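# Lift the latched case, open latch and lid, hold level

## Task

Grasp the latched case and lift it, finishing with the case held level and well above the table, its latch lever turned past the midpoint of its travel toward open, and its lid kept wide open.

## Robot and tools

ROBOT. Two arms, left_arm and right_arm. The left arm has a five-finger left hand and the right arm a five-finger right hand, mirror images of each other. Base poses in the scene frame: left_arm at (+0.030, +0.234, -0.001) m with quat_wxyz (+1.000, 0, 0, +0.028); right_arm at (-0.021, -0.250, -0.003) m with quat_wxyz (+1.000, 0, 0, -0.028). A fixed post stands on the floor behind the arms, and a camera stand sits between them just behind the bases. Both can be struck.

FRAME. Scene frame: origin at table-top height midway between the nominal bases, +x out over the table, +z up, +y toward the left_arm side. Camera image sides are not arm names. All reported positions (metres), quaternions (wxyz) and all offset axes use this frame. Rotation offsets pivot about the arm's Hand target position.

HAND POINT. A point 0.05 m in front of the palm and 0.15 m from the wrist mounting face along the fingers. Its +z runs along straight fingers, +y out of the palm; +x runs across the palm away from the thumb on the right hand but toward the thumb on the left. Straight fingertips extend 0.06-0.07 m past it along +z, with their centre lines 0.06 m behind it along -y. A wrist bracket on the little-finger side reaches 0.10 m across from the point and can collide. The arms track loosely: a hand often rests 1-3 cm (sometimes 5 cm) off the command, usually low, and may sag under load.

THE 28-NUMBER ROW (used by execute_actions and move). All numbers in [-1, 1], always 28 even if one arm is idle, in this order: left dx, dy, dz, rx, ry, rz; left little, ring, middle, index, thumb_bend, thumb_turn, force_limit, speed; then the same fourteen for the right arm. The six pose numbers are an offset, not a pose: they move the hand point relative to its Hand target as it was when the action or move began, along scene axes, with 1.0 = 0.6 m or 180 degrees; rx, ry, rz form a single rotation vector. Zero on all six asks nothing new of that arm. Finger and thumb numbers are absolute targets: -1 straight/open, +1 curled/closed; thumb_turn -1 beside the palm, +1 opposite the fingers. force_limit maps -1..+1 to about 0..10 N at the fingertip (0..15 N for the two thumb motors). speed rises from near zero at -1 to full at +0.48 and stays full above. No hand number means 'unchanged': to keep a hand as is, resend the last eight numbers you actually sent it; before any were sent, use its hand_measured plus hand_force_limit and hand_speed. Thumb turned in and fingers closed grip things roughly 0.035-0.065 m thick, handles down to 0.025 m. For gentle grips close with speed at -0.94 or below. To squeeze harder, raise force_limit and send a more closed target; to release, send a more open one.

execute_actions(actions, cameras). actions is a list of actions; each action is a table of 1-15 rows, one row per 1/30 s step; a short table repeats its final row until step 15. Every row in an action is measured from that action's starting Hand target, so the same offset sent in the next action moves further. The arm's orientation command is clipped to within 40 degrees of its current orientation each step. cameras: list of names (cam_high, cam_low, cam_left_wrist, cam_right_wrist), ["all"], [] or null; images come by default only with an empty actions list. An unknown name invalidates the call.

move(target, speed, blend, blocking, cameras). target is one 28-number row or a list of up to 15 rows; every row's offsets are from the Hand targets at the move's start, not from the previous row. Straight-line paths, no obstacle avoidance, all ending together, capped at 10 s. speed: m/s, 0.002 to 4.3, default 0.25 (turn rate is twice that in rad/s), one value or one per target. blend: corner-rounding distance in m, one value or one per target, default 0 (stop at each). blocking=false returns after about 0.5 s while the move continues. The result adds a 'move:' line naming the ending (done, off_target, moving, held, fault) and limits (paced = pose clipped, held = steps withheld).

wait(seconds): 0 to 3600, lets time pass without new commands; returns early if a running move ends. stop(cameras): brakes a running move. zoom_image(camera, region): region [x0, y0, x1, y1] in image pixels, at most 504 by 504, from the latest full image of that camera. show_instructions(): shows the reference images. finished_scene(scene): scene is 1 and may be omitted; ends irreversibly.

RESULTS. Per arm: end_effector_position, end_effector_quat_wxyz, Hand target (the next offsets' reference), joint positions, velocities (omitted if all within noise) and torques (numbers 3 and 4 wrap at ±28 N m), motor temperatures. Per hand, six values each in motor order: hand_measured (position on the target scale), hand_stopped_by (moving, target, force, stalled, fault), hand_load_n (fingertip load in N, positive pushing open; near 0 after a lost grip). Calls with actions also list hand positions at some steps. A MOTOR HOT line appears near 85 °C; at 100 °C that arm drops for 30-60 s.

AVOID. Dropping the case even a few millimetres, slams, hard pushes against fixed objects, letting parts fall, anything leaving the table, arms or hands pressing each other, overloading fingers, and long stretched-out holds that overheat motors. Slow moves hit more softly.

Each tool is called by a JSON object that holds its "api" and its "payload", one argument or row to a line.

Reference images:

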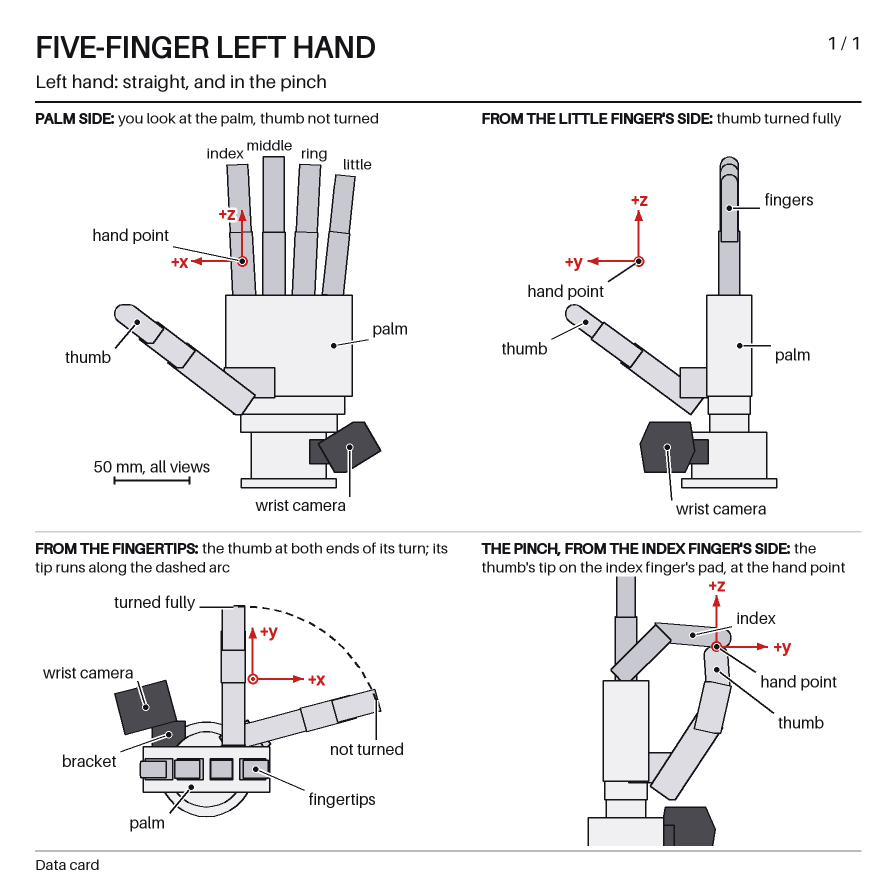

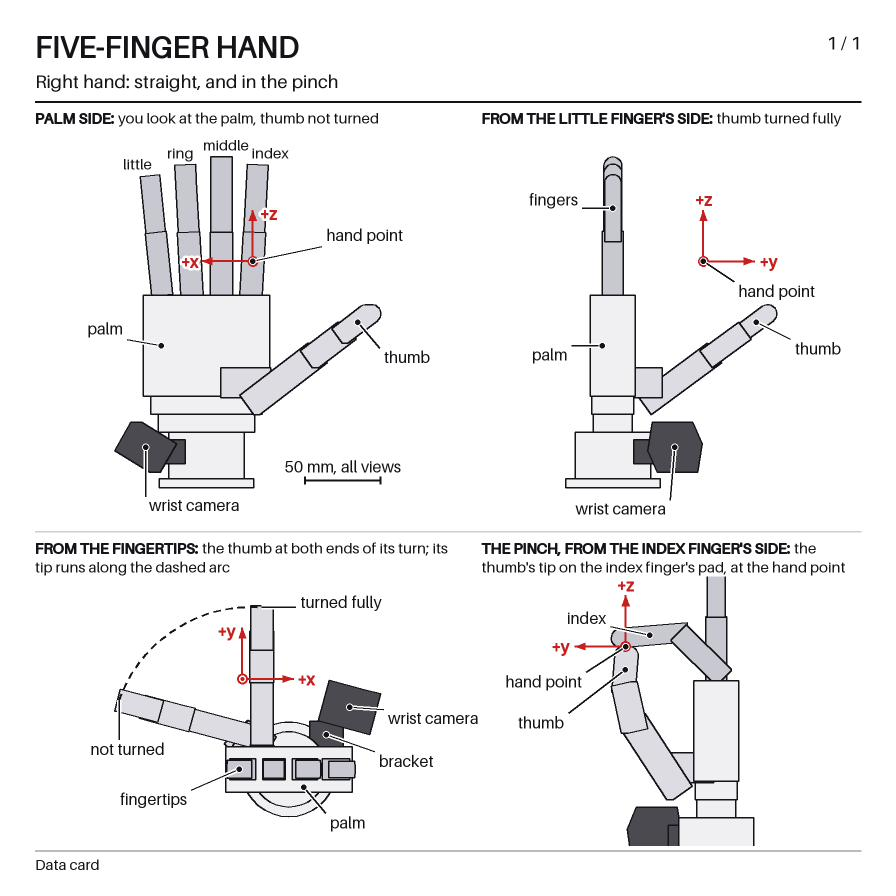

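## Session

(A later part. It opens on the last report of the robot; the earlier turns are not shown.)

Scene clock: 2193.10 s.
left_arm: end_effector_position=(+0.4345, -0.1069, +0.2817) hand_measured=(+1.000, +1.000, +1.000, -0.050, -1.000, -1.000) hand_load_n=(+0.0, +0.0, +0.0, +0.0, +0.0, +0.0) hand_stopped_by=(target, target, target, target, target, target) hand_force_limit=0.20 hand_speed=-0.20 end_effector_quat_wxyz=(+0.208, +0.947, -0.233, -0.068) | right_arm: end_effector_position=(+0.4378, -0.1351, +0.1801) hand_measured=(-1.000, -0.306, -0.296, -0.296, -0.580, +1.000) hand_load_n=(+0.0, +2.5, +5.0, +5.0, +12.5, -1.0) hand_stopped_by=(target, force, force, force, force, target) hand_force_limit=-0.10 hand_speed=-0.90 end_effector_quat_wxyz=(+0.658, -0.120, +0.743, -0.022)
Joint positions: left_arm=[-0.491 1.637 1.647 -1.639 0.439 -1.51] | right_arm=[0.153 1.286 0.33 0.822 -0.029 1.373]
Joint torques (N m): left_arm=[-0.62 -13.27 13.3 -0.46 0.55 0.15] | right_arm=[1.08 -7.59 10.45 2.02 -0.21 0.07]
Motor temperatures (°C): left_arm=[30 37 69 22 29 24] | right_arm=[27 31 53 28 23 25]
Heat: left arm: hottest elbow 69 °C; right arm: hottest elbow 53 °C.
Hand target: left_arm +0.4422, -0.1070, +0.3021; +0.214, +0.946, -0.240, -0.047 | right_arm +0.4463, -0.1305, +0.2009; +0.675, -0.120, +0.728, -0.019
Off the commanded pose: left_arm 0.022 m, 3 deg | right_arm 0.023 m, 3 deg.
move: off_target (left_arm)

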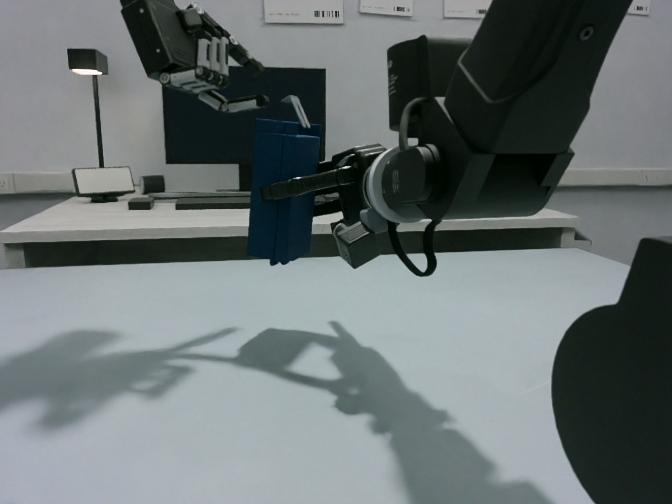

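{"api": "move", "payload": {
  "target": [
    [0.0163, -0.0083, 0.0, 0,0,0, 1,1,1,-0.05,-1,-1,0.2,-0.2, 0,0,0,0,0,0, -1,-0.1,-0.1,-0.1,-0.3,1,-0.1,-0.9],
    [-0.0, -0.0383, 0.0, 0,0,0, 1,1,1,-0.05,-1,-1,0.2,-0.2, 0,0,0,0,0,0, -1,-0.1,-0.1,-0.1,-0.3,1,-0.1,-0.9]
  ],
  "speed": 0.06,
  "cameras": ["cam_low","cam_left_wrist"]
}}

{"api": "zoom_image", "payload": {
  "camera": "cam_low",
  "region": [200, 80, 360, 200]
}}

Scene clock: 2201.43 s.
left_arm: end_effector_position=(+0.4340, -0.1204, +0.2969) hand_measured=(+1.000, +1.000, +1.000, -0.050, -1.000, -1.000) hand_load_n=(+0.0, +0.0, +0.0, +0.0, +0.0, +0.0) hand_stopped_by=(target, target, target, target, target, target) hand_force_limit=0.20 hand_speed=-0.20 end_effector_quat_wxyz=(+0.211, +0.946, -0.239, -0.056) | right_arm: end_effector_position=(+0.4378, -0.1351, +0.1801) hand_measured=(-1.000, -0.306, -0.296, -0.296, -0.580, +1.000) hand_load_n=(+0.0, +2.5, +5.5, +5.0, +12.5, -1.0) hand_stopped_by=(target, force, force, force, force, target) hand_force_limit=-0.10 hand_speed=-0.90 end_effector_quat_wxyz=(+0.658, -0.120, +0.743, -0.022)
Joint positions: left_arm=[-0.515 1.637 1.685 -1.641 0.44 -1.529] | right_arm=[0.153 1.286 0.33 0.822 -0.029 1.373]
Joint torques (N m): left_arm=[-2.14 -11.75 12.6 0.16 0.52 -0.08] | right_arm=[0.85 -7.71 10.47 2 -0.19 0.07]
Motor temperatures (°C): left_arm=[30 37 69 22 29 24] | right_arm=[27 30 53 28 23 25]
Heat: left arm: hottest elbow 69 °C; right arm: hottest elbow 53 °C.
Hand target: left_arm +0.4421, -0.1300, +0.3020; +0.214, +0.946, -0.240, -0.047 | right_arm +0.4463, -0.1305, +0.2009; +0.675, -0.120, +0.728, -0.019
Off the commanded pose: left_arm 0.014 m, 1 deg | right_arm 0.023 m, 3 deg.
move: off_target (left_arm)
cam_left_wrist: T_world_to_cam=[[0.57312, 0.69936, -0.42711, -0.04059], [0.78414, -0.31665, 0.53372, -0.53782], [0.23802, -0.6408, -0.72987, 0.15498]] pos_world=[0.4081, -0.0426, 0.38283]

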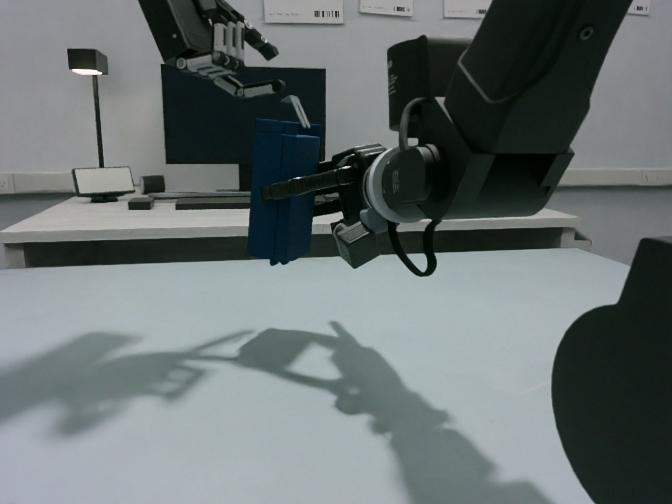

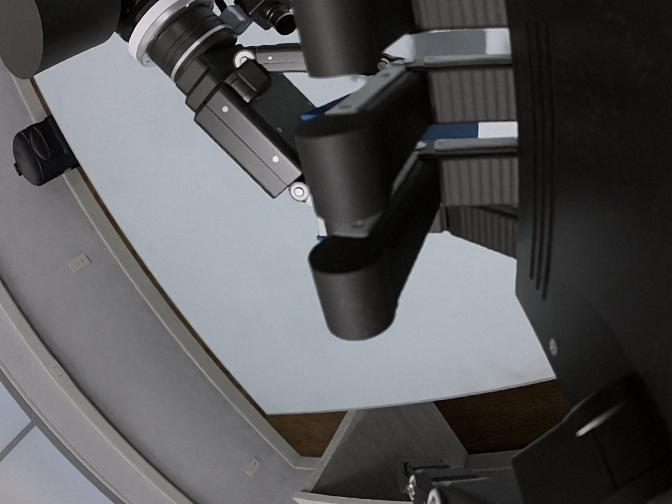

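Scaled by 3.150 from the camera's image (finer frame: 960x720).

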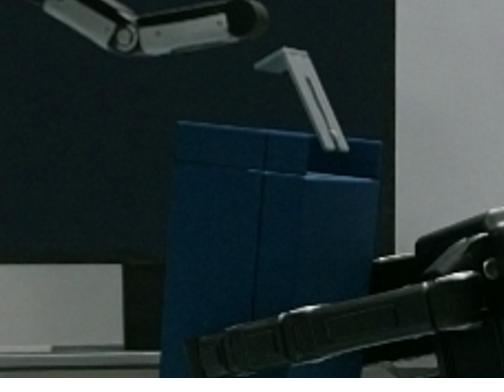

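{"api": "move", "payload": {
  "target": [
    [0.004, 0.002, -0.052, 0,0,0, 1,1,1,-0.05,-1,-1,0.2,-0.2, 0,0,0,0,0,0, -1,-0.1,-0.1,-0.1,-0.3,1,-0.1,-0.9]
  ],
  "speed": 0.06,
  "cameras": ["cam_low","cam_left_wrist"]
}}

{"api": "zoom_image", "payload": {
  "camera": "cam_low",
  "region": [200, 80, 360, 200]
}}

Scene clock: 2205.57 s.
left_arm: end_effector_position=(+0.4431, -0.1249, +0.2850) hand_measured=(+1.000, +1.000, +1.000, -0.050, -1.000, -1.000) hand_load_n=(+0.0, +0.0, +0.0, +0.0, +0.0, +0.0) hand_stopped_by=(target, target, target, target, target, target) hand_force_limit=0.20 hand_speed=-0.20 end_effector_quat_wxyz=(+0.216, +0.945, -0.244, -0.035) | right_arm: end_effector_position=(+0.4378, -0.1351, +0.1801) hand_measured=(-1.000, -0.306, -0.296, -0.296, -0.580, +1.000) hand_load_n=(+0.0, +2.5, +5.0, +4.5, +12.5, -1.0) hand_stopped_by=(target, force, force, force, force, target) hand_force_limit=-0.10 hand_speed=-0.90 end_effector_quat_wxyz=(+0.658, -0.120, +0.743, -0.022)
Joint positions: left_arm=[-0.515 1.637 1.65 -1.563 0.44 -1.529] | right_arm=[0.153 1.286 0.33 0.822 -0.029 1.373]
Joint torques (N m): left_arm=[-1.73 -11.4 9.17 0.16 0.51 -0.03] | right_arm=[1.08 -7.65 10.48 2.02 -0.21 0.09]
Motor temperatures (°C): left_arm=[30 37 69 22 28 24] | right_arm=[27 30 53 28 23 25]
Heat: left arm: hottest elbow 69 °C; right arm: hottest elbow 53 °C.
Hand target: left_arm +0.4446, -0.1289, +0.2709; +0.214, +0.946, -0.240, -0.047 | right_arm +0.4463, -0.1305, +0.2009; +0.675, -0.120, +0.728, -0.019
Off the commanded pose: left_arm 0.015 m, 1 deg | right_arm 0.023 m, 3 deg.
move: off_target (left_arm)
cam_left_wrist: T_world_to_cam=[[0.58939, 0.69138, -0.41788, -0.05856], [0.76277, -0.30586, 0.56977, -0.53943], [0.26611, -0.65456, -0.70763, 0.12075]] pos_world=[0.41384, -0.04547, 0.36832]

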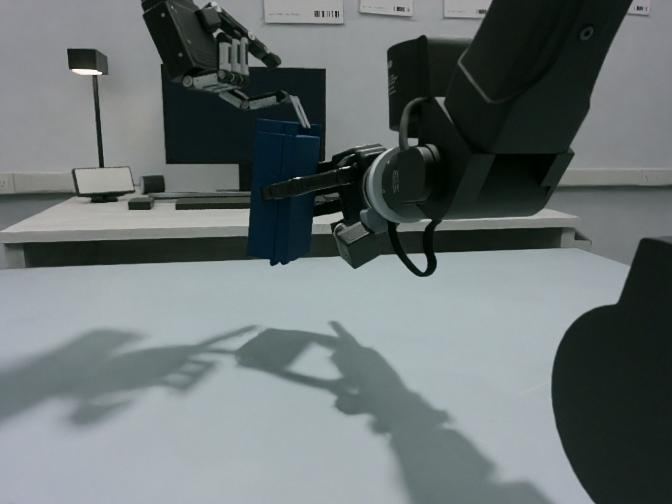

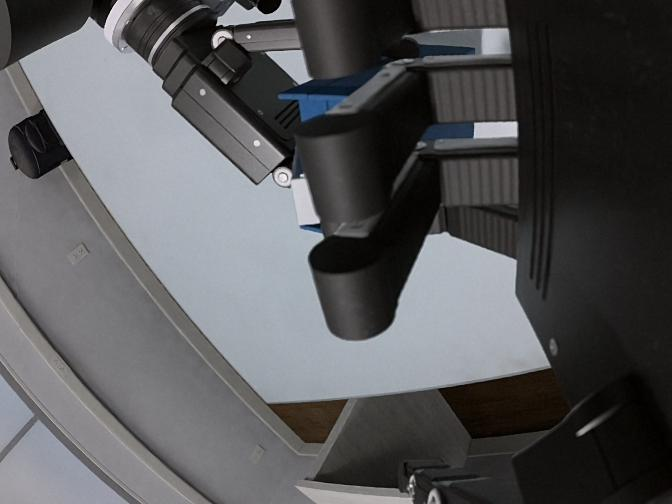

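Scaled by 3.150 from the camera's image (finer frame: 960x720).

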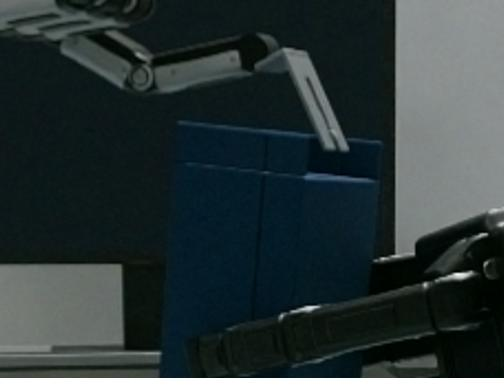

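{"api": "move", "payload": {
  "target": [
    [-0.033, -0.06, 0.0, 0,0,0, 1,1,1,-0.05,-1,-1,0.2,-0.2, 0,0,0,0,0,0, -1,-0.1,-0.1,-0.1,-0.3,1,-0.1,-0.9]
  ],
  "speed": 0.05,
  "cameras": ["cam_low","cam_left_wrist"]
}}

{"api": "zoom_image", "payload": {
  "camera": "cam_low",
  "region": [200, 80, 360, 200]
}}

Scene clock: 2211.17 s.
left_arm: end_effector_position=(+0.4331, -0.1556, +0.2858) hand_measured=(+1.000, +1.000, +1.000, -0.050, -1.000, -1.000) hand_load_n=(+0.0, +0.0, +0.0, -2.5, +0.0, +0.0) hand_stopped_by=(target, target, target, target, target, target) hand_force_limit=0.20 hand_speed=-0.20 end_effector_quat_wxyz=(+0.218, +0.946, -0.238, -0.031) | right_arm: end_effector_position=(+0.4379, -0.1352, +0.1783) hand_measured=(-1.000, -0.306, -0.296, -0.296, -0.580, +1.000) hand_load_n=(+0.0, +1.5, +4.5, +3.5, +13.5, -2.5) hand_stopped_by=(target, force, force, force, force, target) hand_force_limit=-0.10 hand_speed=-0.90 end_effector_quat_wxyz=(+0.656, -0.120, +0.745, -0.023)
Joint positions: left_arm=[-0.579 1.637 1.65 -1.522 0.44 -1.614] | right_arm=[0.153 1.288 0.33 0.819 -0.028 1.373]
Joint torques (N m): left_arm=[-3.25 -11.99 8.59 0.29 0.43 -0.07] | right_arm=[0.97 -7.82 10.44 2.15 -0.24 0.08]
Motor temperatures (°C): left_arm=[30 36 69 22 28 24] | right_arm=[27 30 53 28 23 25]
Heat: left arm: hottest elbow 69 °C; right arm: hottest elbow 53 °C.
Hand target: left_arm +0.4248, -0.1648, +0.2709; +0.214, +0.946, -0.240, -0.047 | right_arm +0.4463, -0.1305, +0.2008; +0.675, -0.120, +0.728, -0.019
Off the commanded pose: left_arm 0.019 m, 2 deg | right_arm 0.025 m, 3 deg.
move: off_target (left_arm)
cam_left_wrist: T_world_to_cam=[[0.58181, 0.69667, -0.41971, -0.02649], [0.76474, -0.29291, 0.57391, -0.54165], [0.27689, -0.65487, -0.70319, 0.09795]] pos_world=[0.40252, -0.07606, 0.36862]

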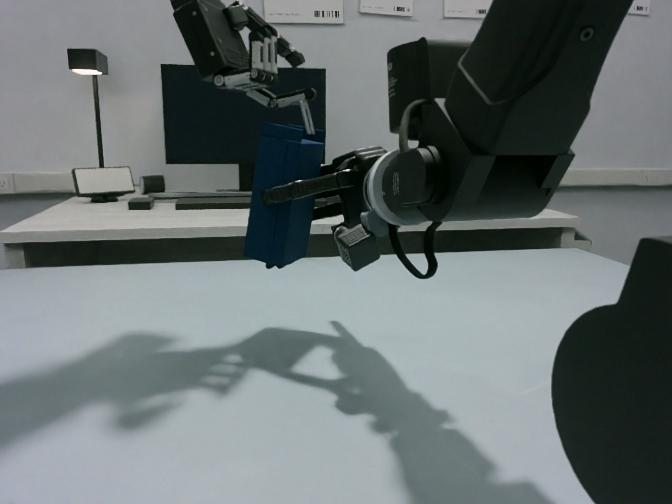

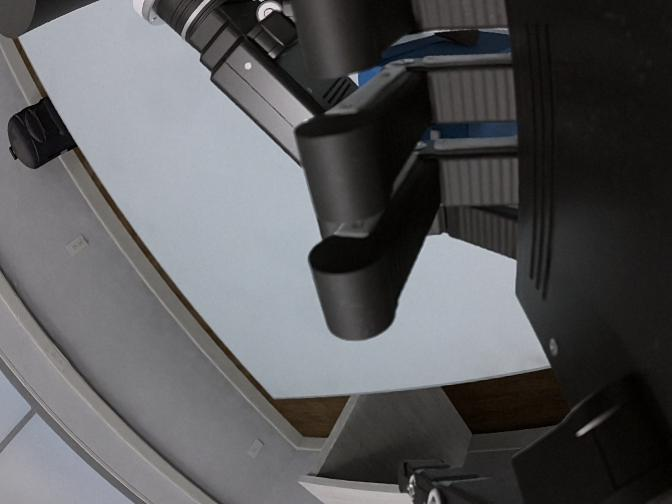

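Scaled by 3.150 from the camera's image (finer frame: 960x720).

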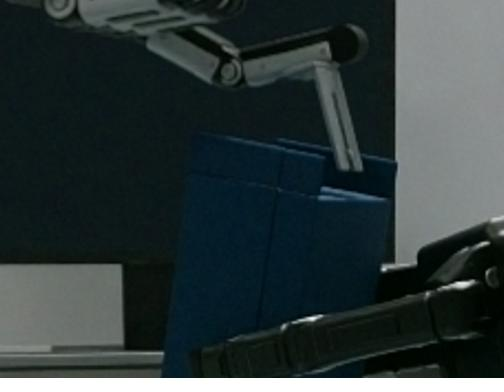

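{"api": "zoom_image", "payload": {
  "camera": "cam_low",
  "region": [240, 70, 350, 150]
}}

{"api": "zoom_image", "payload": {
  "camera": "cam_low",
  "region": [230, 70, 350, 280]
}}

Scaled by 4.582 from the camera's image (finer frame: 960x720).

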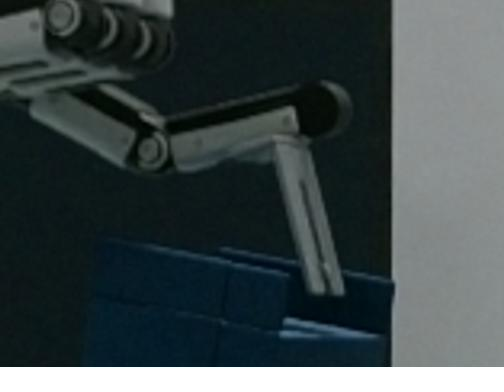

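Scaled by 2.400 from the camera's image (finer frame: 960x720).

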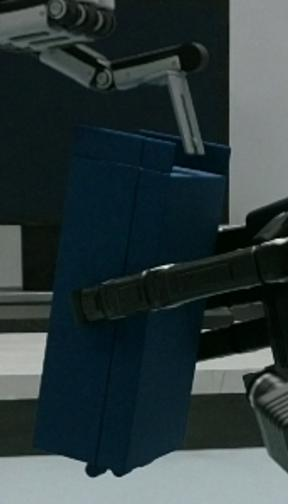

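{"api": "move", "payload": {
  "target": [
    [0.034, 0.06, 0.0, 0,0,0, 1,1,1,-0.05,-1,-1,0.2,-0.2, 0,0,0,0,0,0, -1,-0.1,-0.1,-0.1,-0.3,1,-0.1,-0.9],
    [0.036, 0.064, -0.018, 0,0,0, 1,1,1,-0.05,-1,-1,0.2,-0.2, 0,0,0,0,0,0, -1,-0.1,-0.1,-0.1,-0.3,1,-0.1,-0.9]
  ],
  "speed": 0.06,
  "cameras": ["cam_low"]
}}

{"api": "zoom_image", "payload": {
  "camera": "cam_low",
  "region": [200, 80, 360, 200]
}}

Scene clock: 2222.67 s.
left_arm: end_effector_position=(+0.4408, -0.1296, +0.2764) hand_measured=(+1.000, +1.000, +1.000, -0.050, -1.000, -1.000) hand_load_n=(+0.0, +0.0, +0.0, -0.5, +0.0, +0.0) hand_stopped_by=(target, target, target, target, target, target) hand_force_limit=0.20 hand_speed=-0.20 end_effector_quat_wxyz=(+0.217, +0.945, -0.241, -0.037) | right_arm: end_effector_position=(+0.4378, -0.1350, +0.1783) hand_measured=(-1.000, -0.306, -0.296, -0.296, -0.580, +1.000) hand_load_n=(+0.0, +1.0, +4.0, +3.5, +13.5, -2.0) hand_stopped_by=(target, force, force, force, force, target) hand_force_limit=-0.10 hand_speed=-0.90 end_effector_quat_wxyz=(+0.656, -0.120, +0.745, -0.022)
Joint positions: left_arm=[-0.525 1.637 1.627 -1.538 0.443 -1.545] | right_arm=[0.153 1.288 0.33 0.819 -0.029 1.373]
Joint torques (N m): left_arm=[-0.38 -11.16 9.06 0.21 0.4 0.14] | right_arm=[1.03 -7.65 10.48 2.06 -0.17 0.08]
Motor temperatures (°C): left_arm=[30 36 68 22 28 24] | right_arm=[27 30 53 28 23 25]
Heat: left arm: hottest elbow 68 °C; right arm: hottest elbow 53 °C.
Hand target: left_arm +0.4463, -0.1265, +0.2600; +0.214, +0.946, -0.240, -0.047 | right_arm +0.4463, -0.1306, +0.2008; +0.675, -0.120, +0.728, -0.019
Off the commanded pose: left_arm 0.018 m, 1 deg | right_arm 0.024 m, 3 deg.
move: off_target (left_arm)

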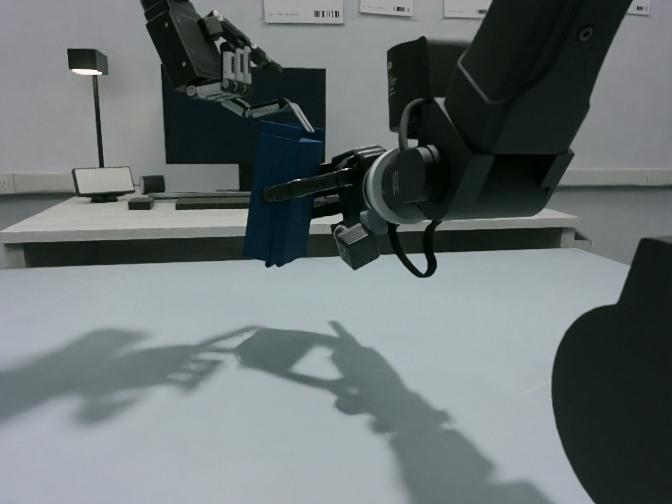

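Scaled by 3.150 from the camera's image (finer frame: 960x720).

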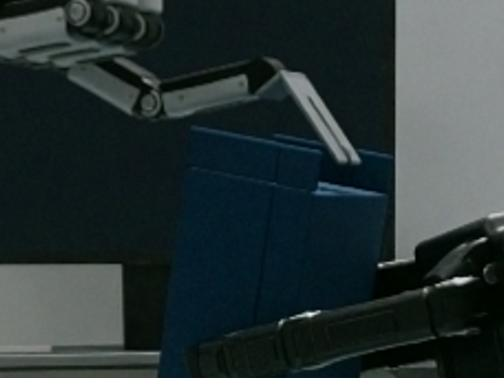

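{"api": "move", "payload": {
  "target": [
    [0.012, 0.022, 0.0, 0,0,0, 1,1,1,-0.05,-1,-1,0.2,-0.2, 0,0,0,0,0,0, -1,-0.1,-0.1,-0.1,-0.3,1,-0.1,-0.9],
    [0.012, 0.022, -0.018, 0,0,0, 1,1,1,-0.05,-1,-1,0.2,-0.2, 0,0,0,0,0,0, -1,-0.1,-0.1,-0.1,-0.3,1,-0.1,-0.9]
  ],
  "speed": 0.06,
  "cameras": ["cam_low"]
}}

{"api": "zoom_image", "payload": {
  "camera": "cam_low",
  "region": [200, 80, 360, 200]
}}

Scene clock: 2230.77 s.
left_arm: end_effector_position=(+0.4476, -0.1159, +0.2669) hand_measured=(+1.000, +1.000, +1.000, -0.050, -1.000, -1.000) hand_load_n=(+0.5, +0.0, +0.0, +0.0, +0.0, +0.0) hand_stopped_by=(target, target, target, target, target, target) hand_force_limit=0.20 hand_speed=-0.20 end_effector_quat_wxyz=(+0.217, +0.945, -0.241, -0.036) | right_arm: end_effector_position=(+0.4378, -0.1350, +0.1783) hand_measured=(-1.000, -0.306, -0.296, -0.296, -0.580, +1.000) hand_load_n=(+0.0, +1.5, +4.0, +3.5, +13.5, -2.0) hand_stopped_by=(target, force, force, force, force, target) hand_force_limit=-0.10 hand_speed=-0.90 end_effector_quat_wxyz=(+0.656, -0.120, +0.745, -0.022)
Joint positions: left_arm=[-0.495 1.639 1.605 -1.526 0.443 -1.512] | right_arm=[0.153 1.288 0.33 0.819 -0.029 1.373]
Joint torques (N m): left_arm=[-0.44 -10.93 9.16 0.27 0.38 0.15] | right_arm=[1.03 -7.94 10.54 2.1 -0.16 0.06]
Motor temperatures (°C): left_arm=[30 36 69 22 28 24] | right_arm=[27 30 53 28 23 25]
Heat: left arm: hottest elbow 69 °C; right arm: hottest elbow 53 °C.
Hand target: left_arm +0.4536, -0.1132, +0.2493; +0.214, +0.946, -0.240, -0.047 | right_arm +0.4463, -0.1306, +0.2008; +0.675, -0.120, +0.728, -0.019
Off the commanded pose: left_arm 0.019 m, 1 deg | right_arm 0.024 m, 3 deg.
move: off_target (left_arm)

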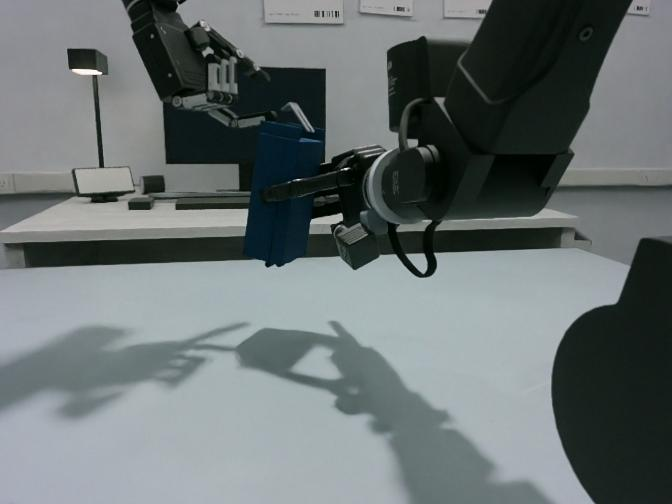

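Scaled by 3.150 from the camera's image (finer frame: 960x720).

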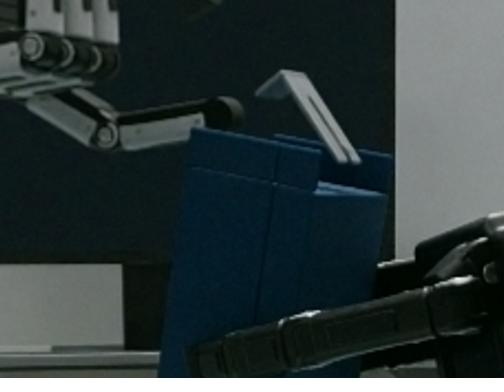

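{"api": "move", "payload": {
  "target": [
    [0.0, 0.0, -0.0075, 0,0,0, 1,1,1,-0.05,-1,-1,0.2,-0.2, 0,0,0,0,0,0, -1,-0.1,-0.1,-0.1,-0.3,1,-0.1,-0.9],
    [-0.0216, -0.040, -0.0075, 0,0,0, 1,1,1,-0.05,-1,-1,0.2,-0.2, 0,0,0,0,0,0, -1,-0.1,-0.1,-0.1,-0.3,1,-0.1,-0.9]
  ],
  "speed": 0.06,
  "cameras": ["cam_low"]
}}

{"api": "zoom_image", "payload": {
  "camera": "cam_low",
  "region": [200, 80, 360, 200]
}}

Scene clock: 2237.13 s.
left_arm: end_effector_position=(+0.4403, -0.1330, +0.2597) hand_measured=(+1.000, +1.000, +1.000, -0.050, -1.000, -1.000) hand_load_n=(+0.0, +0.0, +0.0, +0.0, +0.0, +0.0) hand_stopped_by=(target, target, target, target, target, target) hand_force_limit=0.20 hand_speed=-0.20 end_effector_quat_wxyz=(+0.218, +0.944, -0.245, -0.034) | right_arm: end_effector_position=(+0.4378, -0.1350, +0.1783) hand_measured=(-1.000, -0.306, -0.296, -0.296, -0.580, +1.000) hand_load_n=(+0.0, +1.0, +4.0, +3.5, +13.5, -2.0) hand_stopped_by=(target, force, force, force, force, target) hand_force_limit=-0.10 hand_speed=-0.90 end_effector_quat_wxyz=(+0.656, -0.120, +0.745, -0.022)
Joint positions: left_arm=[-0.531 1.639 1.586 -1.487 0.443 -1.545] | right_arm=[0.153 1.288 0.33 0.819 -0.029 1.373]
Joint torques (N m): left_arm=[-1.96 -11.4 9.14 0.27 0.37 -0.11] | right_arm=[0.91 -7.82 10.47 2.09 -0.17 0.09]
Motor temperatures (°C): left_arm=[30 36 68 22 28 24] | right_arm=[27 30 53 28 23 25]
Heat: left arm: hottest elbow 68 °C; right arm: hottest elbow 53 °C.
Hand target: left_arm +0.4405, -0.1373, +0.2448; +0.214, +0.946, -0.240, -0.047 | right_arm +0.4463, -0.1306, +0.2008; +0.675, -0.120, +0.728, -0.019
Off the commanded pose: left_arm 0.016 m, 2 deg | right_arm 0.024 m, 3 deg.
move: off_target (left_arm)

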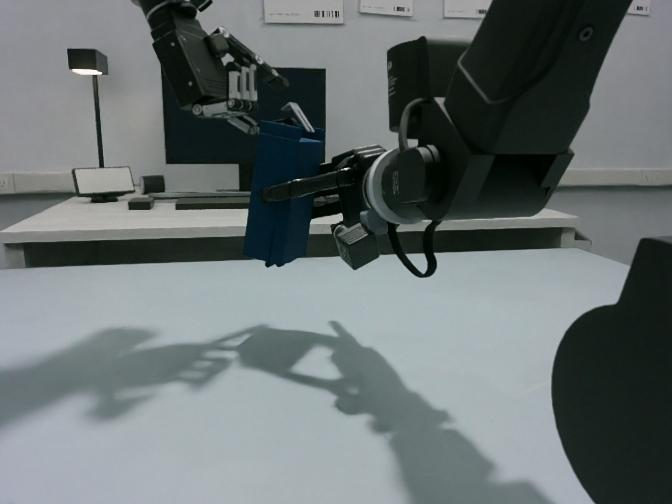

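Scaled by 3.150 from the camera's image (finer frame: 960x720).

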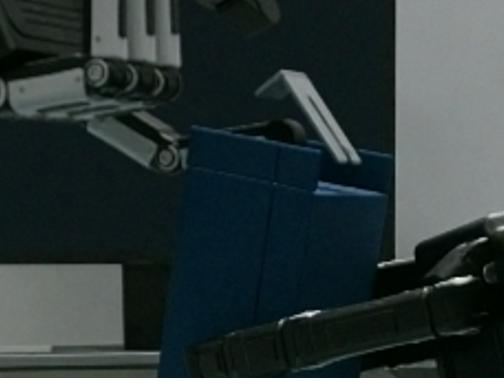

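{"api": "move", "payload": {
  "target": [
    [0.0, 0.0, 0.07, 0,0,0, 1,1,1,-0.05,-1,-1,0.2,-0.2, 0,0,0,0,0,0, -1,-0.1,-0.1,-0.1,-0.3,1,-0.1,-0.9]
  ],
  "speed": 0.06,
  "cameras": ["cam_low"]
}}

{"api": "zoom_image", "payload": {
  "camera": "cam_low",
  "region": [200, 80, 360, 200]
}}

Scene clock: 2242.33 s.
left_arm: end_effector_position=(+0.4312, -0.1281, +0.2739) hand_measured=(+1.000, +1.000, +1.000, -0.050, -1.000, -1.000) hand_load_n=(+0.0, +0.0, +0.0, +2.0, +0.0, +0.0) hand_stopped_by=(target, target, target, target, target, target) hand_force_limit=0.20 hand_speed=-0.20 end_effector_quat_wxyz=(+0.212, +0.946, -0.238, -0.058) | right_arm: end_effector_position=(+0.4377, -0.1347, +0.1788) hand_measured=(-1.000, -0.306, -0.296, -0.296, -0.580, +1.000) hand_load_n=(+0.0, +1.5, +4.5, +4.5, +13.0, -1.0) hand_stopped_by=(target, force, force, force, force, target) hand_force_limit=-0.10 hand_speed=-0.90 end_effector_quat_wxyz=(+0.656, -0.121, +0.745, -0.022)
Joint positions: left_arm=[-0.531 1.639 1.627 -1.578 0.442 -1.549] | right_arm=[0.153 1.287 0.33 0.819 -0.031 1.373]
Joint torques (N m): left_arm=[-1.96 -11.75 14.13 -0.36 0.44 -0.06] | right_arm=[0.97 -7.88 10.48 2.1 -0.09 0.07]
Motor temperatures (°C): left_arm=[30 36 68 22 28 24] | right_arm=[27 30 53 28 23 25]
Heat: left arm: hottest elbow 68 °C; right arm: hottest elbow 53 °C.
Hand target: left_arm +0.4405, -0.1374, +0.2869; +0.214, +0.946, -0.240, -0.047 | right_arm +0.4463, -0.1305, +0.2008; +0.675, -0.120, +0.728, -0.019
Off the commanded pose: left_arm 0.018 m, 1 deg | right_arm 0.024 m, 3 deg.
move: off_target (left_arm)

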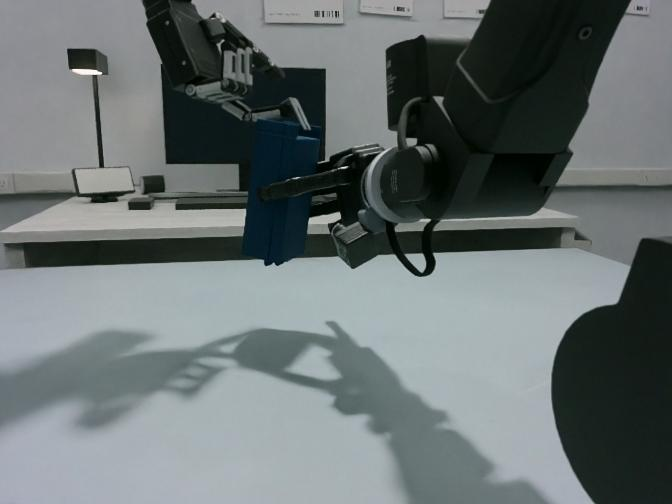

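Scaled by 3.150 from the camera's image (finer frame: 960x720).

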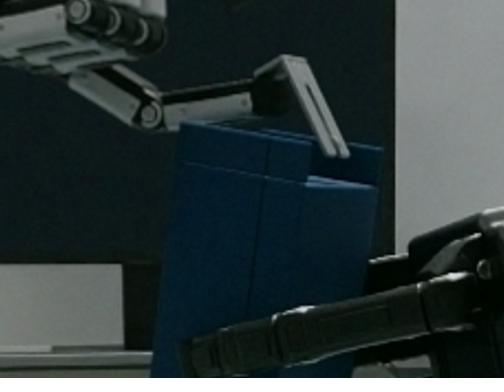

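{"api": "move", "payload": {
  "target": [
    [-0.0288, -0.052, 0.004, 0,0,0, 1,1,1,-0.05,-1,-1,0.2,-0.2, 0,0,0,0,0,0, -1,-0.1,-0.1,-0.1,-0.3,1,-0.1,-0.9]
  ],
  "speed": 0.06,
  "cameras": ["cam_low"]
}}

{"api": "zoom_image", "payload": {
  "camera": "cam_low",
  "region": [200, 80, 360, 200]
}}

Scene clock: 2246.37 s.
left_arm: end_effector_position=(+0.4130, -0.1576, +0.2751) hand_measured=(+1.000, +1.000, +1.000, -0.050, -1.000, -1.000) hand_load_n=(+0.0, +0.0, +0.0, +0.5, +0.0, +0.0) hand_stopped_by=(target, target, target, target, target, target) hand_force_limit=0.20 hand_speed=-0.20 end_effector_quat_wxyz=(+0.208, +0.946, -0.238, -0.065) | right_arm: end_effector_position=(+0.4378, -0.1348, +0.1788) hand_measured=(-1.000, -0.306, -0.296, -0.296, -0.580, +1.000) hand_load_n=(+0.0, +1.5, +4.5, +4.0, +13.0, -1.5) hand_stopped_by=(target, force, force, force, force, target) hand_force_limit=-0.10 hand_speed=-0.90 end_effector_quat_wxyz=(+0.656, -0.120, +0.745, -0.022)
Joint positions: left_arm=[-0.602 1.639 1.633 -1.566 0.44 -1.623] | right_arm=[0.153 1.287 0.33 0.819 -0.03 1.373]
Joint torques (N m): left_arm=[-1.9 -12.16 13.72 0.2 0.48 -0.08] | right_arm=[0.97 -7.88 10.47 2.11 -0.14 0.1]
Motor temperatures (°C): left_arm=[30 36 70 22 28 24] | right_arm=[27 30 53 28 23 25]
Heat: left arm: hottest elbow 70 °C; right arm: hottest elbow 53 °C.
Hand target: left_arm +0.4232, -0.1685, +0.2893; +0.214, +0.946, -0.240, -0.047 | right_arm +0.4463, -0.1305, +0.2008; +0.675, -0.120, +0.728, -0.019
Off the commanded pose: left_arm 0.021 m, 2 deg | right_arm 0.024 m, 3 deg.
move: off_target (left_arm)

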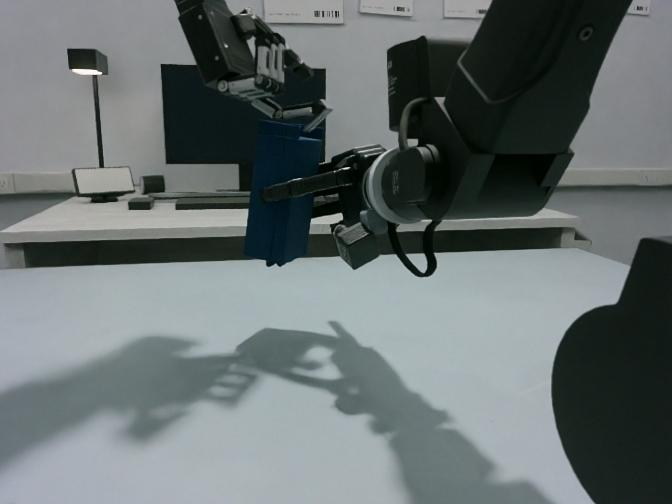

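Scaled by 3.150 from the camera's image (finer frame: 960x720).

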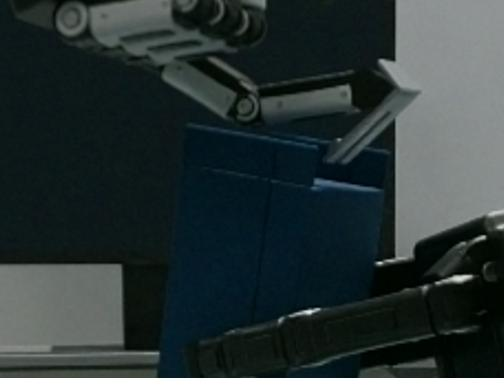

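{"api": "move", "payload": {
  "target": [
    [-0.0144, -0.026, -0.012, 0,0,0, 1,1,1,-0.05,-1,-1,0.2,-0.2, 0,0,0,0,0,0, -1,-0.1,-0.1,-0.1,-0.3,1,-0.1,-0.9]
  ],
  "speed": 0.06,
  "cameras": ["cam_low"]
}}

{"api": "zoom_image", "payload": {
  "camera": "cam_low",
  "region": [200, 80, 360, 200]
}}

Scene clock: 2253.83 s.
left_arm: end_effector_position=(+0.4127, -0.1690, +0.2747) hand_measured=(+1.000, +1.000, +1.000, -0.050, -1.000, -1.000) hand_load_n=(+0.0, +0.0, +0.0, +2.0, +0.0, +0.0) hand_stopped_by=(target, target, target, target, target, target) hand_force_limit=0.20 hand_speed=-0.20 end_effector_quat_wxyz=(+0.208, +0.948, -0.234, -0.057) | right_arm: end_effector_position=(+0.4378, -0.1348, +0.1788) hand_measured=(-1.000, -0.306, -0.296, -0.296, -0.580, +1.000) hand_load_n=(-0.5, +1.0, +4.5, +4.5, +13.0, -1.0) hand_stopped_by=(target, force, force, force, force, target) hand_force_limit=-0.10 hand_speed=-0.90 end_effector_quat_wxyz=(+0.656, -0.120, +0.745, -0.022)
Joint positions: left_arm=[-0.624 1.639 1.633 -1.537 0.433 -1.661] | right_arm=[0.153 1.287 0.33 0.819 -0.03 1.373]
Joint torques (N m): left_arm=[-2.96 -12.22 12.26 0.51 0.67 -0.07] | right_arm=[1.08 -7.71 10.48 2.17 -0.14 0.09]
Motor temperatures (°C): left_arm=[30 36 73 22 28 24] | right_arm=[27 30 53 28 23 25]
Heat: left arm: hottest elbow 73 °C; right arm: hottest elbow 53 °C.
Hand target: left_arm +0.4148, -0.1840, +0.2821; +0.214, +0.946, -0.240, -0.047 | right_arm +0.4463, -0.1305, +0.2008; +0.675, -0.120, +0.728, -0.019
Off the commanded pose: left_arm 0.017 m, 2 deg | right_arm 0.024 m, 3 deg.
move: off_target (left_arm)

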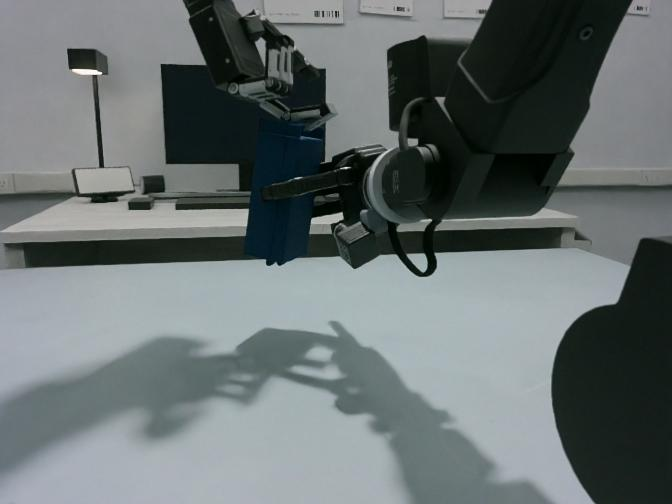

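Scaled by 3.150 from the camera's image (finer frame: 960x720).

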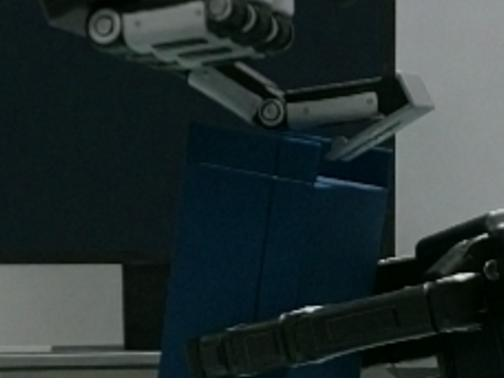

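{"api": "move", "payload": {
  "target": [
    [0.055, 0.10, -0.005, 0,0,0, 1,1,1,-0.05,-1,-1,0.2,-0.2, 0,0,0,0,0,0, -1,-0.1,-0.1,-0.1,-0.3,1,-0.1,-0.9]
  ],
  "speed": 0.08,
  "cameras": ["cam_low","cam_left_wrist"]
}}

{"api": "zoom_image", "payload": {
  "camera": "cam_low",
  "region": [200, 80, 360, 200]
}}

Scene clock: 2259.07 s.
left_arm: end_effector_position=(+0.4380, -0.1229, +0.2759) hand_measured=(+1.000, +1.000, +1.000, -0.050, -1.000, -1.000) hand_load_n=(+0.0, +0.0, +0.0, +0.0, +0.0, +0.0) hand_stopped_by=(target, target, target, target, target, target) hand_force_limit=0.20 hand_speed=-0.20 end_effector_quat_wxyz=(+0.212, +0.947, -0.236, -0.050) | right_arm: end_effector_position=(+0.4378, -0.1348, +0.1788) hand_measured=(-1.000, -0.306, -0.296, -0.296, -0.580, +1.000) hand_load_n=(+0.0, +2.0, +4.5, +4.0, +13.0, -1.5) hand_stopped_by=(target, force, force, force, force, target) hand_force_limit=-0.10 hand_speed=-0.90 end_effector_quat_wxyz=(+0.656, -0.120, +0.745, -0.022)
Joint positions: left_arm=[-0.517 1.639 1.633 -1.573 0.439 -1.54] | right_arm=[0.153 1.287 0.33 0.819 -0.03 1.373]
Joint torques (N m): left_arm=[-0.67 -11.22 12.57 -0.32 0.55 0.16] | right_arm=[1.14 -7.77 10.43 2.19 -0.14 0.08]
Motor temperatures (°C): left_arm=[30 36 74 22 28 24] | right_arm=[27 30 53 28 23 25]
Heat: left arm: hottest elbow 74 °C; right arm: hottest elbow 53 °C.
Hand target: left_arm +0.4477, -0.1241, +0.2791; +0.214, +0.946, -0.240, -0.047 | right_arm +0.4463, -0.1305, +0.2008; +0.675, -0.120, +0.728, -0.019
Off the commanded pose: left_arm 0.010 m, 1 deg | right_arm 0.024 m, 3 deg.
move: done
cam_left_wrist: T_world_to_cam=[[0.57134, 0.70258, -0.4242, -0.04968], [0.78198, -0.30913, 0.54124, -0.53065], [0.24913, -0.64095, -0.72603, 0.13112]] pos_world=[0.41068, -0.04509, 0.36133]

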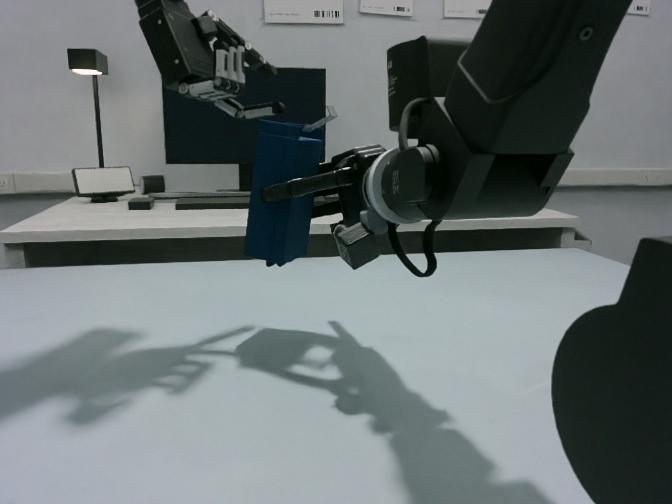

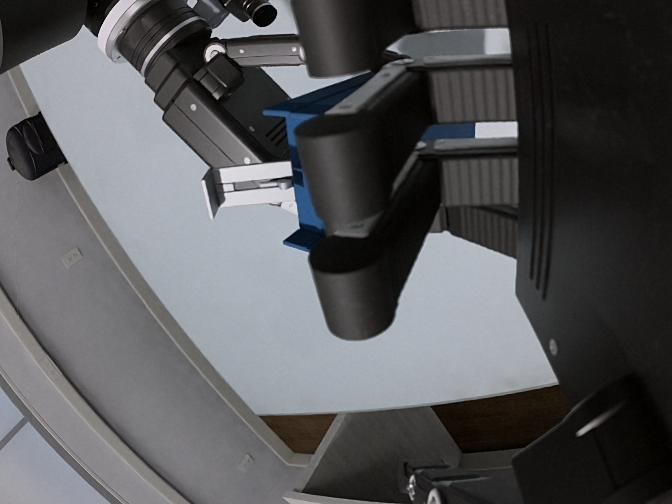

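Scaled by 3.150 from the camera's image (finer frame: 960x720).

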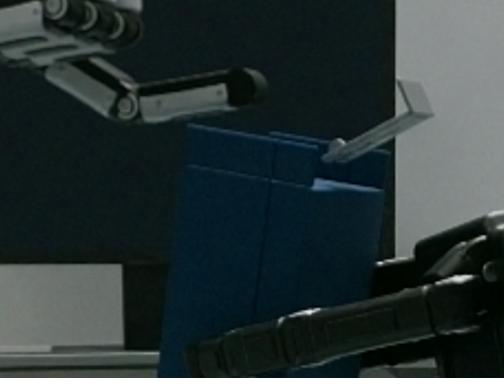

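{"api": "move", "payload": {
  "target": [
    [-0.10, 0.17, 0.04, 0,0,0, 1,1,1,-0.05,-1,-1,0.2,-0.2, 0,0,0,0,0,0, -1,-0.1,-0.1,-0.1,-0.3,1,-0.1,-0.9],
    [-0.2243, 0.3828, 0.0, 0,0,0, 1,1,1,-0.05,-1,-1,0.2,-0.2, 0,0,0,0,0,0, -1,-0.1,-0.1,-0.1,-0.3,1,-0.1,-0.9]
  ],
  "speed": 0.2,
  "blend": 0.03,
  "cameras": ["cam_high","cam_left_wrist"]
}}

Scene clock: 2280.93 s.
left_arm: end_effector_position=(+0.3176, +0.1011, +0.2795) hand_measured=(+1.000, +1.000, +1.000, -0.050, -1.000, -1.000) hand_load_n=(+0.0, +0.0, +0.0, +0.0, +0.0, +0.0) hand_stopped_by=(target, target, target, target, target, target) hand_force_limit=0.20 hand_speed=-0.20 end_effector_quat_wxyz=(+0.210, +0.949, -0.233, +0.002) | right_arm: end_effector_position=(+0.4378, -0.1348, +0.1788) hand_measured=(-1.000, -0.306, -0.296, -0.296, -0.580, +1.000) hand_load_n=(+0.0, +2.0, +4.5, +4.0, +13.0, -1.5) hand_stopped_by=(target, force, force, force, force, target) hand_force_limit=-0.10 hand_speed=-0.90 end_effector_quat_wxyz=(+0.656, -0.120, +0.745, -0.022)
Joint positions: left_arm=[-0.033 1.158 1.157 -1.684 0.409 -1.041] | right_arm=[0.153 1.287 0.33 0.819 -0.03 1.373]
Joint torques (N m): left_arm=[-0.32 -6.07 8.87 -0.47 0.24 0.12] | right_arm=[1.2 -7.59 10.45 2.07 -0.14 0.07]
Motor temperatures (°C): left_arm=[30 35 76 22 28 24] | right_arm=[27 30 54 28 23 25]
Heat: left arm: hottest elbow 76 °C; right arm: hottest elbow 54 °C.
Hand target: left_arm +0.3131, +0.1056, +0.2790; +0.214, +0.946, -0.240, -0.047 | right_arm +0.4463, -0.1305, +0.2008; +0.675, -0.120, +0.728, -0.019
Off the commanded pose: left_arm 0.006 m, 6 deg | right_arm 0.024 m, 3 deg.
joint sent to its limit (left arm) — joint 4 (wrist pitch), lower limit. The joint targets are off in orientation, not in position.
move: off_target (left_arm)
cam_left_wrist: T_world_to_cam=[[0.59061, 0.71119, -0.3813, -0.15565], [0.73316, -0.27551, 0.62175, -0.37962], [0.33713, -0.64677, -0.68414, 0.26832]] pos_world=[0.27979, 0.17965, 0.36024]

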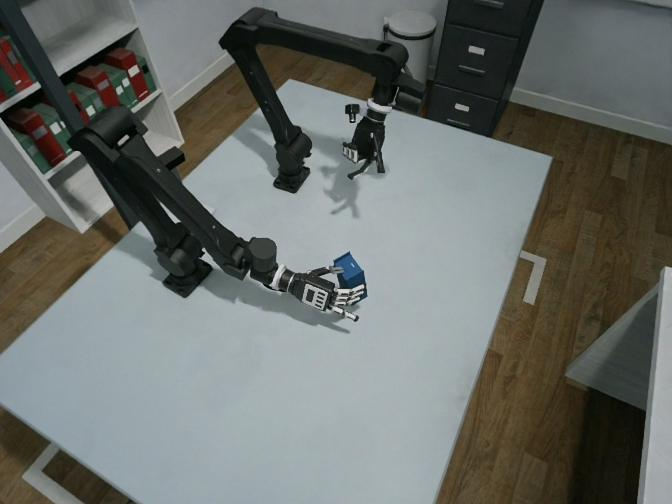

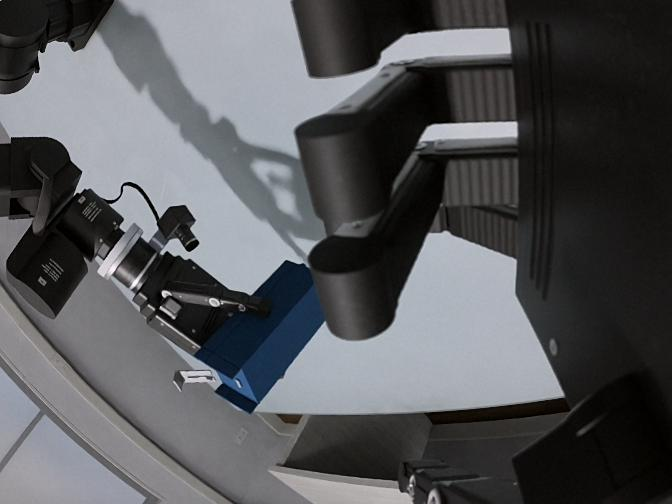

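{"api": "move", "payload": {
  "target": [
    [0,0,0,0,0,0, 1,1,1,-0.05,-1,-1,0.2,-0.2, 0,0,0.03,-0.097,0.0535,0, -1,-0.1,-0.1,-0.1,-0.3,1,-0.1,-0.9]
  ],
  "speed": 0.15,
  "cameras": ["cam_low","cam_left_wrist"]
}}

Scene clock: 2299.87 s.
left_arm: end_effector_position=(+0.3175, +0.1011, +0.2796) hand_measured=(+1.000, +1.000, +1.000, -0.050, -1.000, -1.000) hand_load_n=(+0.0, +0.0, +0.0, +0.0, +0.0, +0.0) hand_stopped_by=(target, target, target, target, target, target) hand_force_limit=0.20 hand_speed=-0.20 end_effector_quat_wxyz=(+0.210, +0.949, -0.234, +0.002) | right_arm: end_effector_position=(+0.4306, -0.1373, +0.1801) hand_measured=(-1.000, -0.306, -0.296, -0.296, -0.580, +1.000) hand_load_n=(+0.0, +1.5, +4.5, +4.0, +13.0, -1.5) hand_stopped_by=(target, force, force, force, force, target) hand_force_limit=-0.10 hand_speed=-0.90 end_effector_quat_wxyz=(+0.558, -0.224, +0.791, -0.115)
Joint positions: left_arm=[-0.033 1.158 1.157 -1.684 0.409 -1.04] | right_arm=[0.175 1.046 0.452 0.235 0.044 1.108]
Joint torques (N m): left_arm=[-0.26 -6.01 8.83 -0.49 0.23 0.16] | right_arm=[1.38 -7.18 15.28 1.57 0.13 -0.01]
Motor temperatures (°C): left_arm=[30 34 71 22 28 24] | right_arm=[27 30 54 28 23 25]
Heat: left arm: hottest elbow 71 °C; right arm: hottest elbow 54 °C.
Hand target: left_arm +0.3131, +0.1056, +0.2790; +0.214, +0.946, -0.240, -0.047 | right_arm +0.4463, -0.1305, +0.2188; +0.586, -0.222, +0.770, -0.119
Off the commanded pose: left_arm 0.006 m, 6 deg | right_arm 0.042 m, 4 deg.
joint sent to its limit (left arm) — joint 4 (wrist pitch), lower limit. The joint targets are off in orientation, not in position.
move: off_target (right_arm)
cam_left_wrist: T_world_to_cam=[[0.5912, 0.71074, -0.38122, -0.15584], [0.73283, -0.27598, 0.62193, -0.37948], [0.33682, -0.64705, -0.68402, 0.26848]] pos_world=[0.27979, 0.17975, 0.36024]

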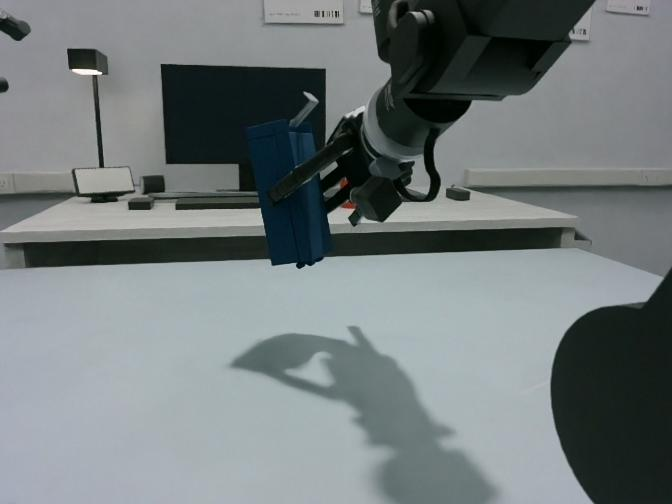

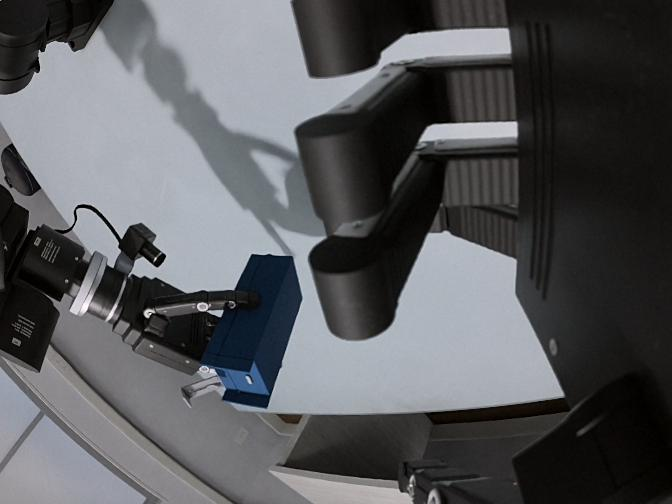

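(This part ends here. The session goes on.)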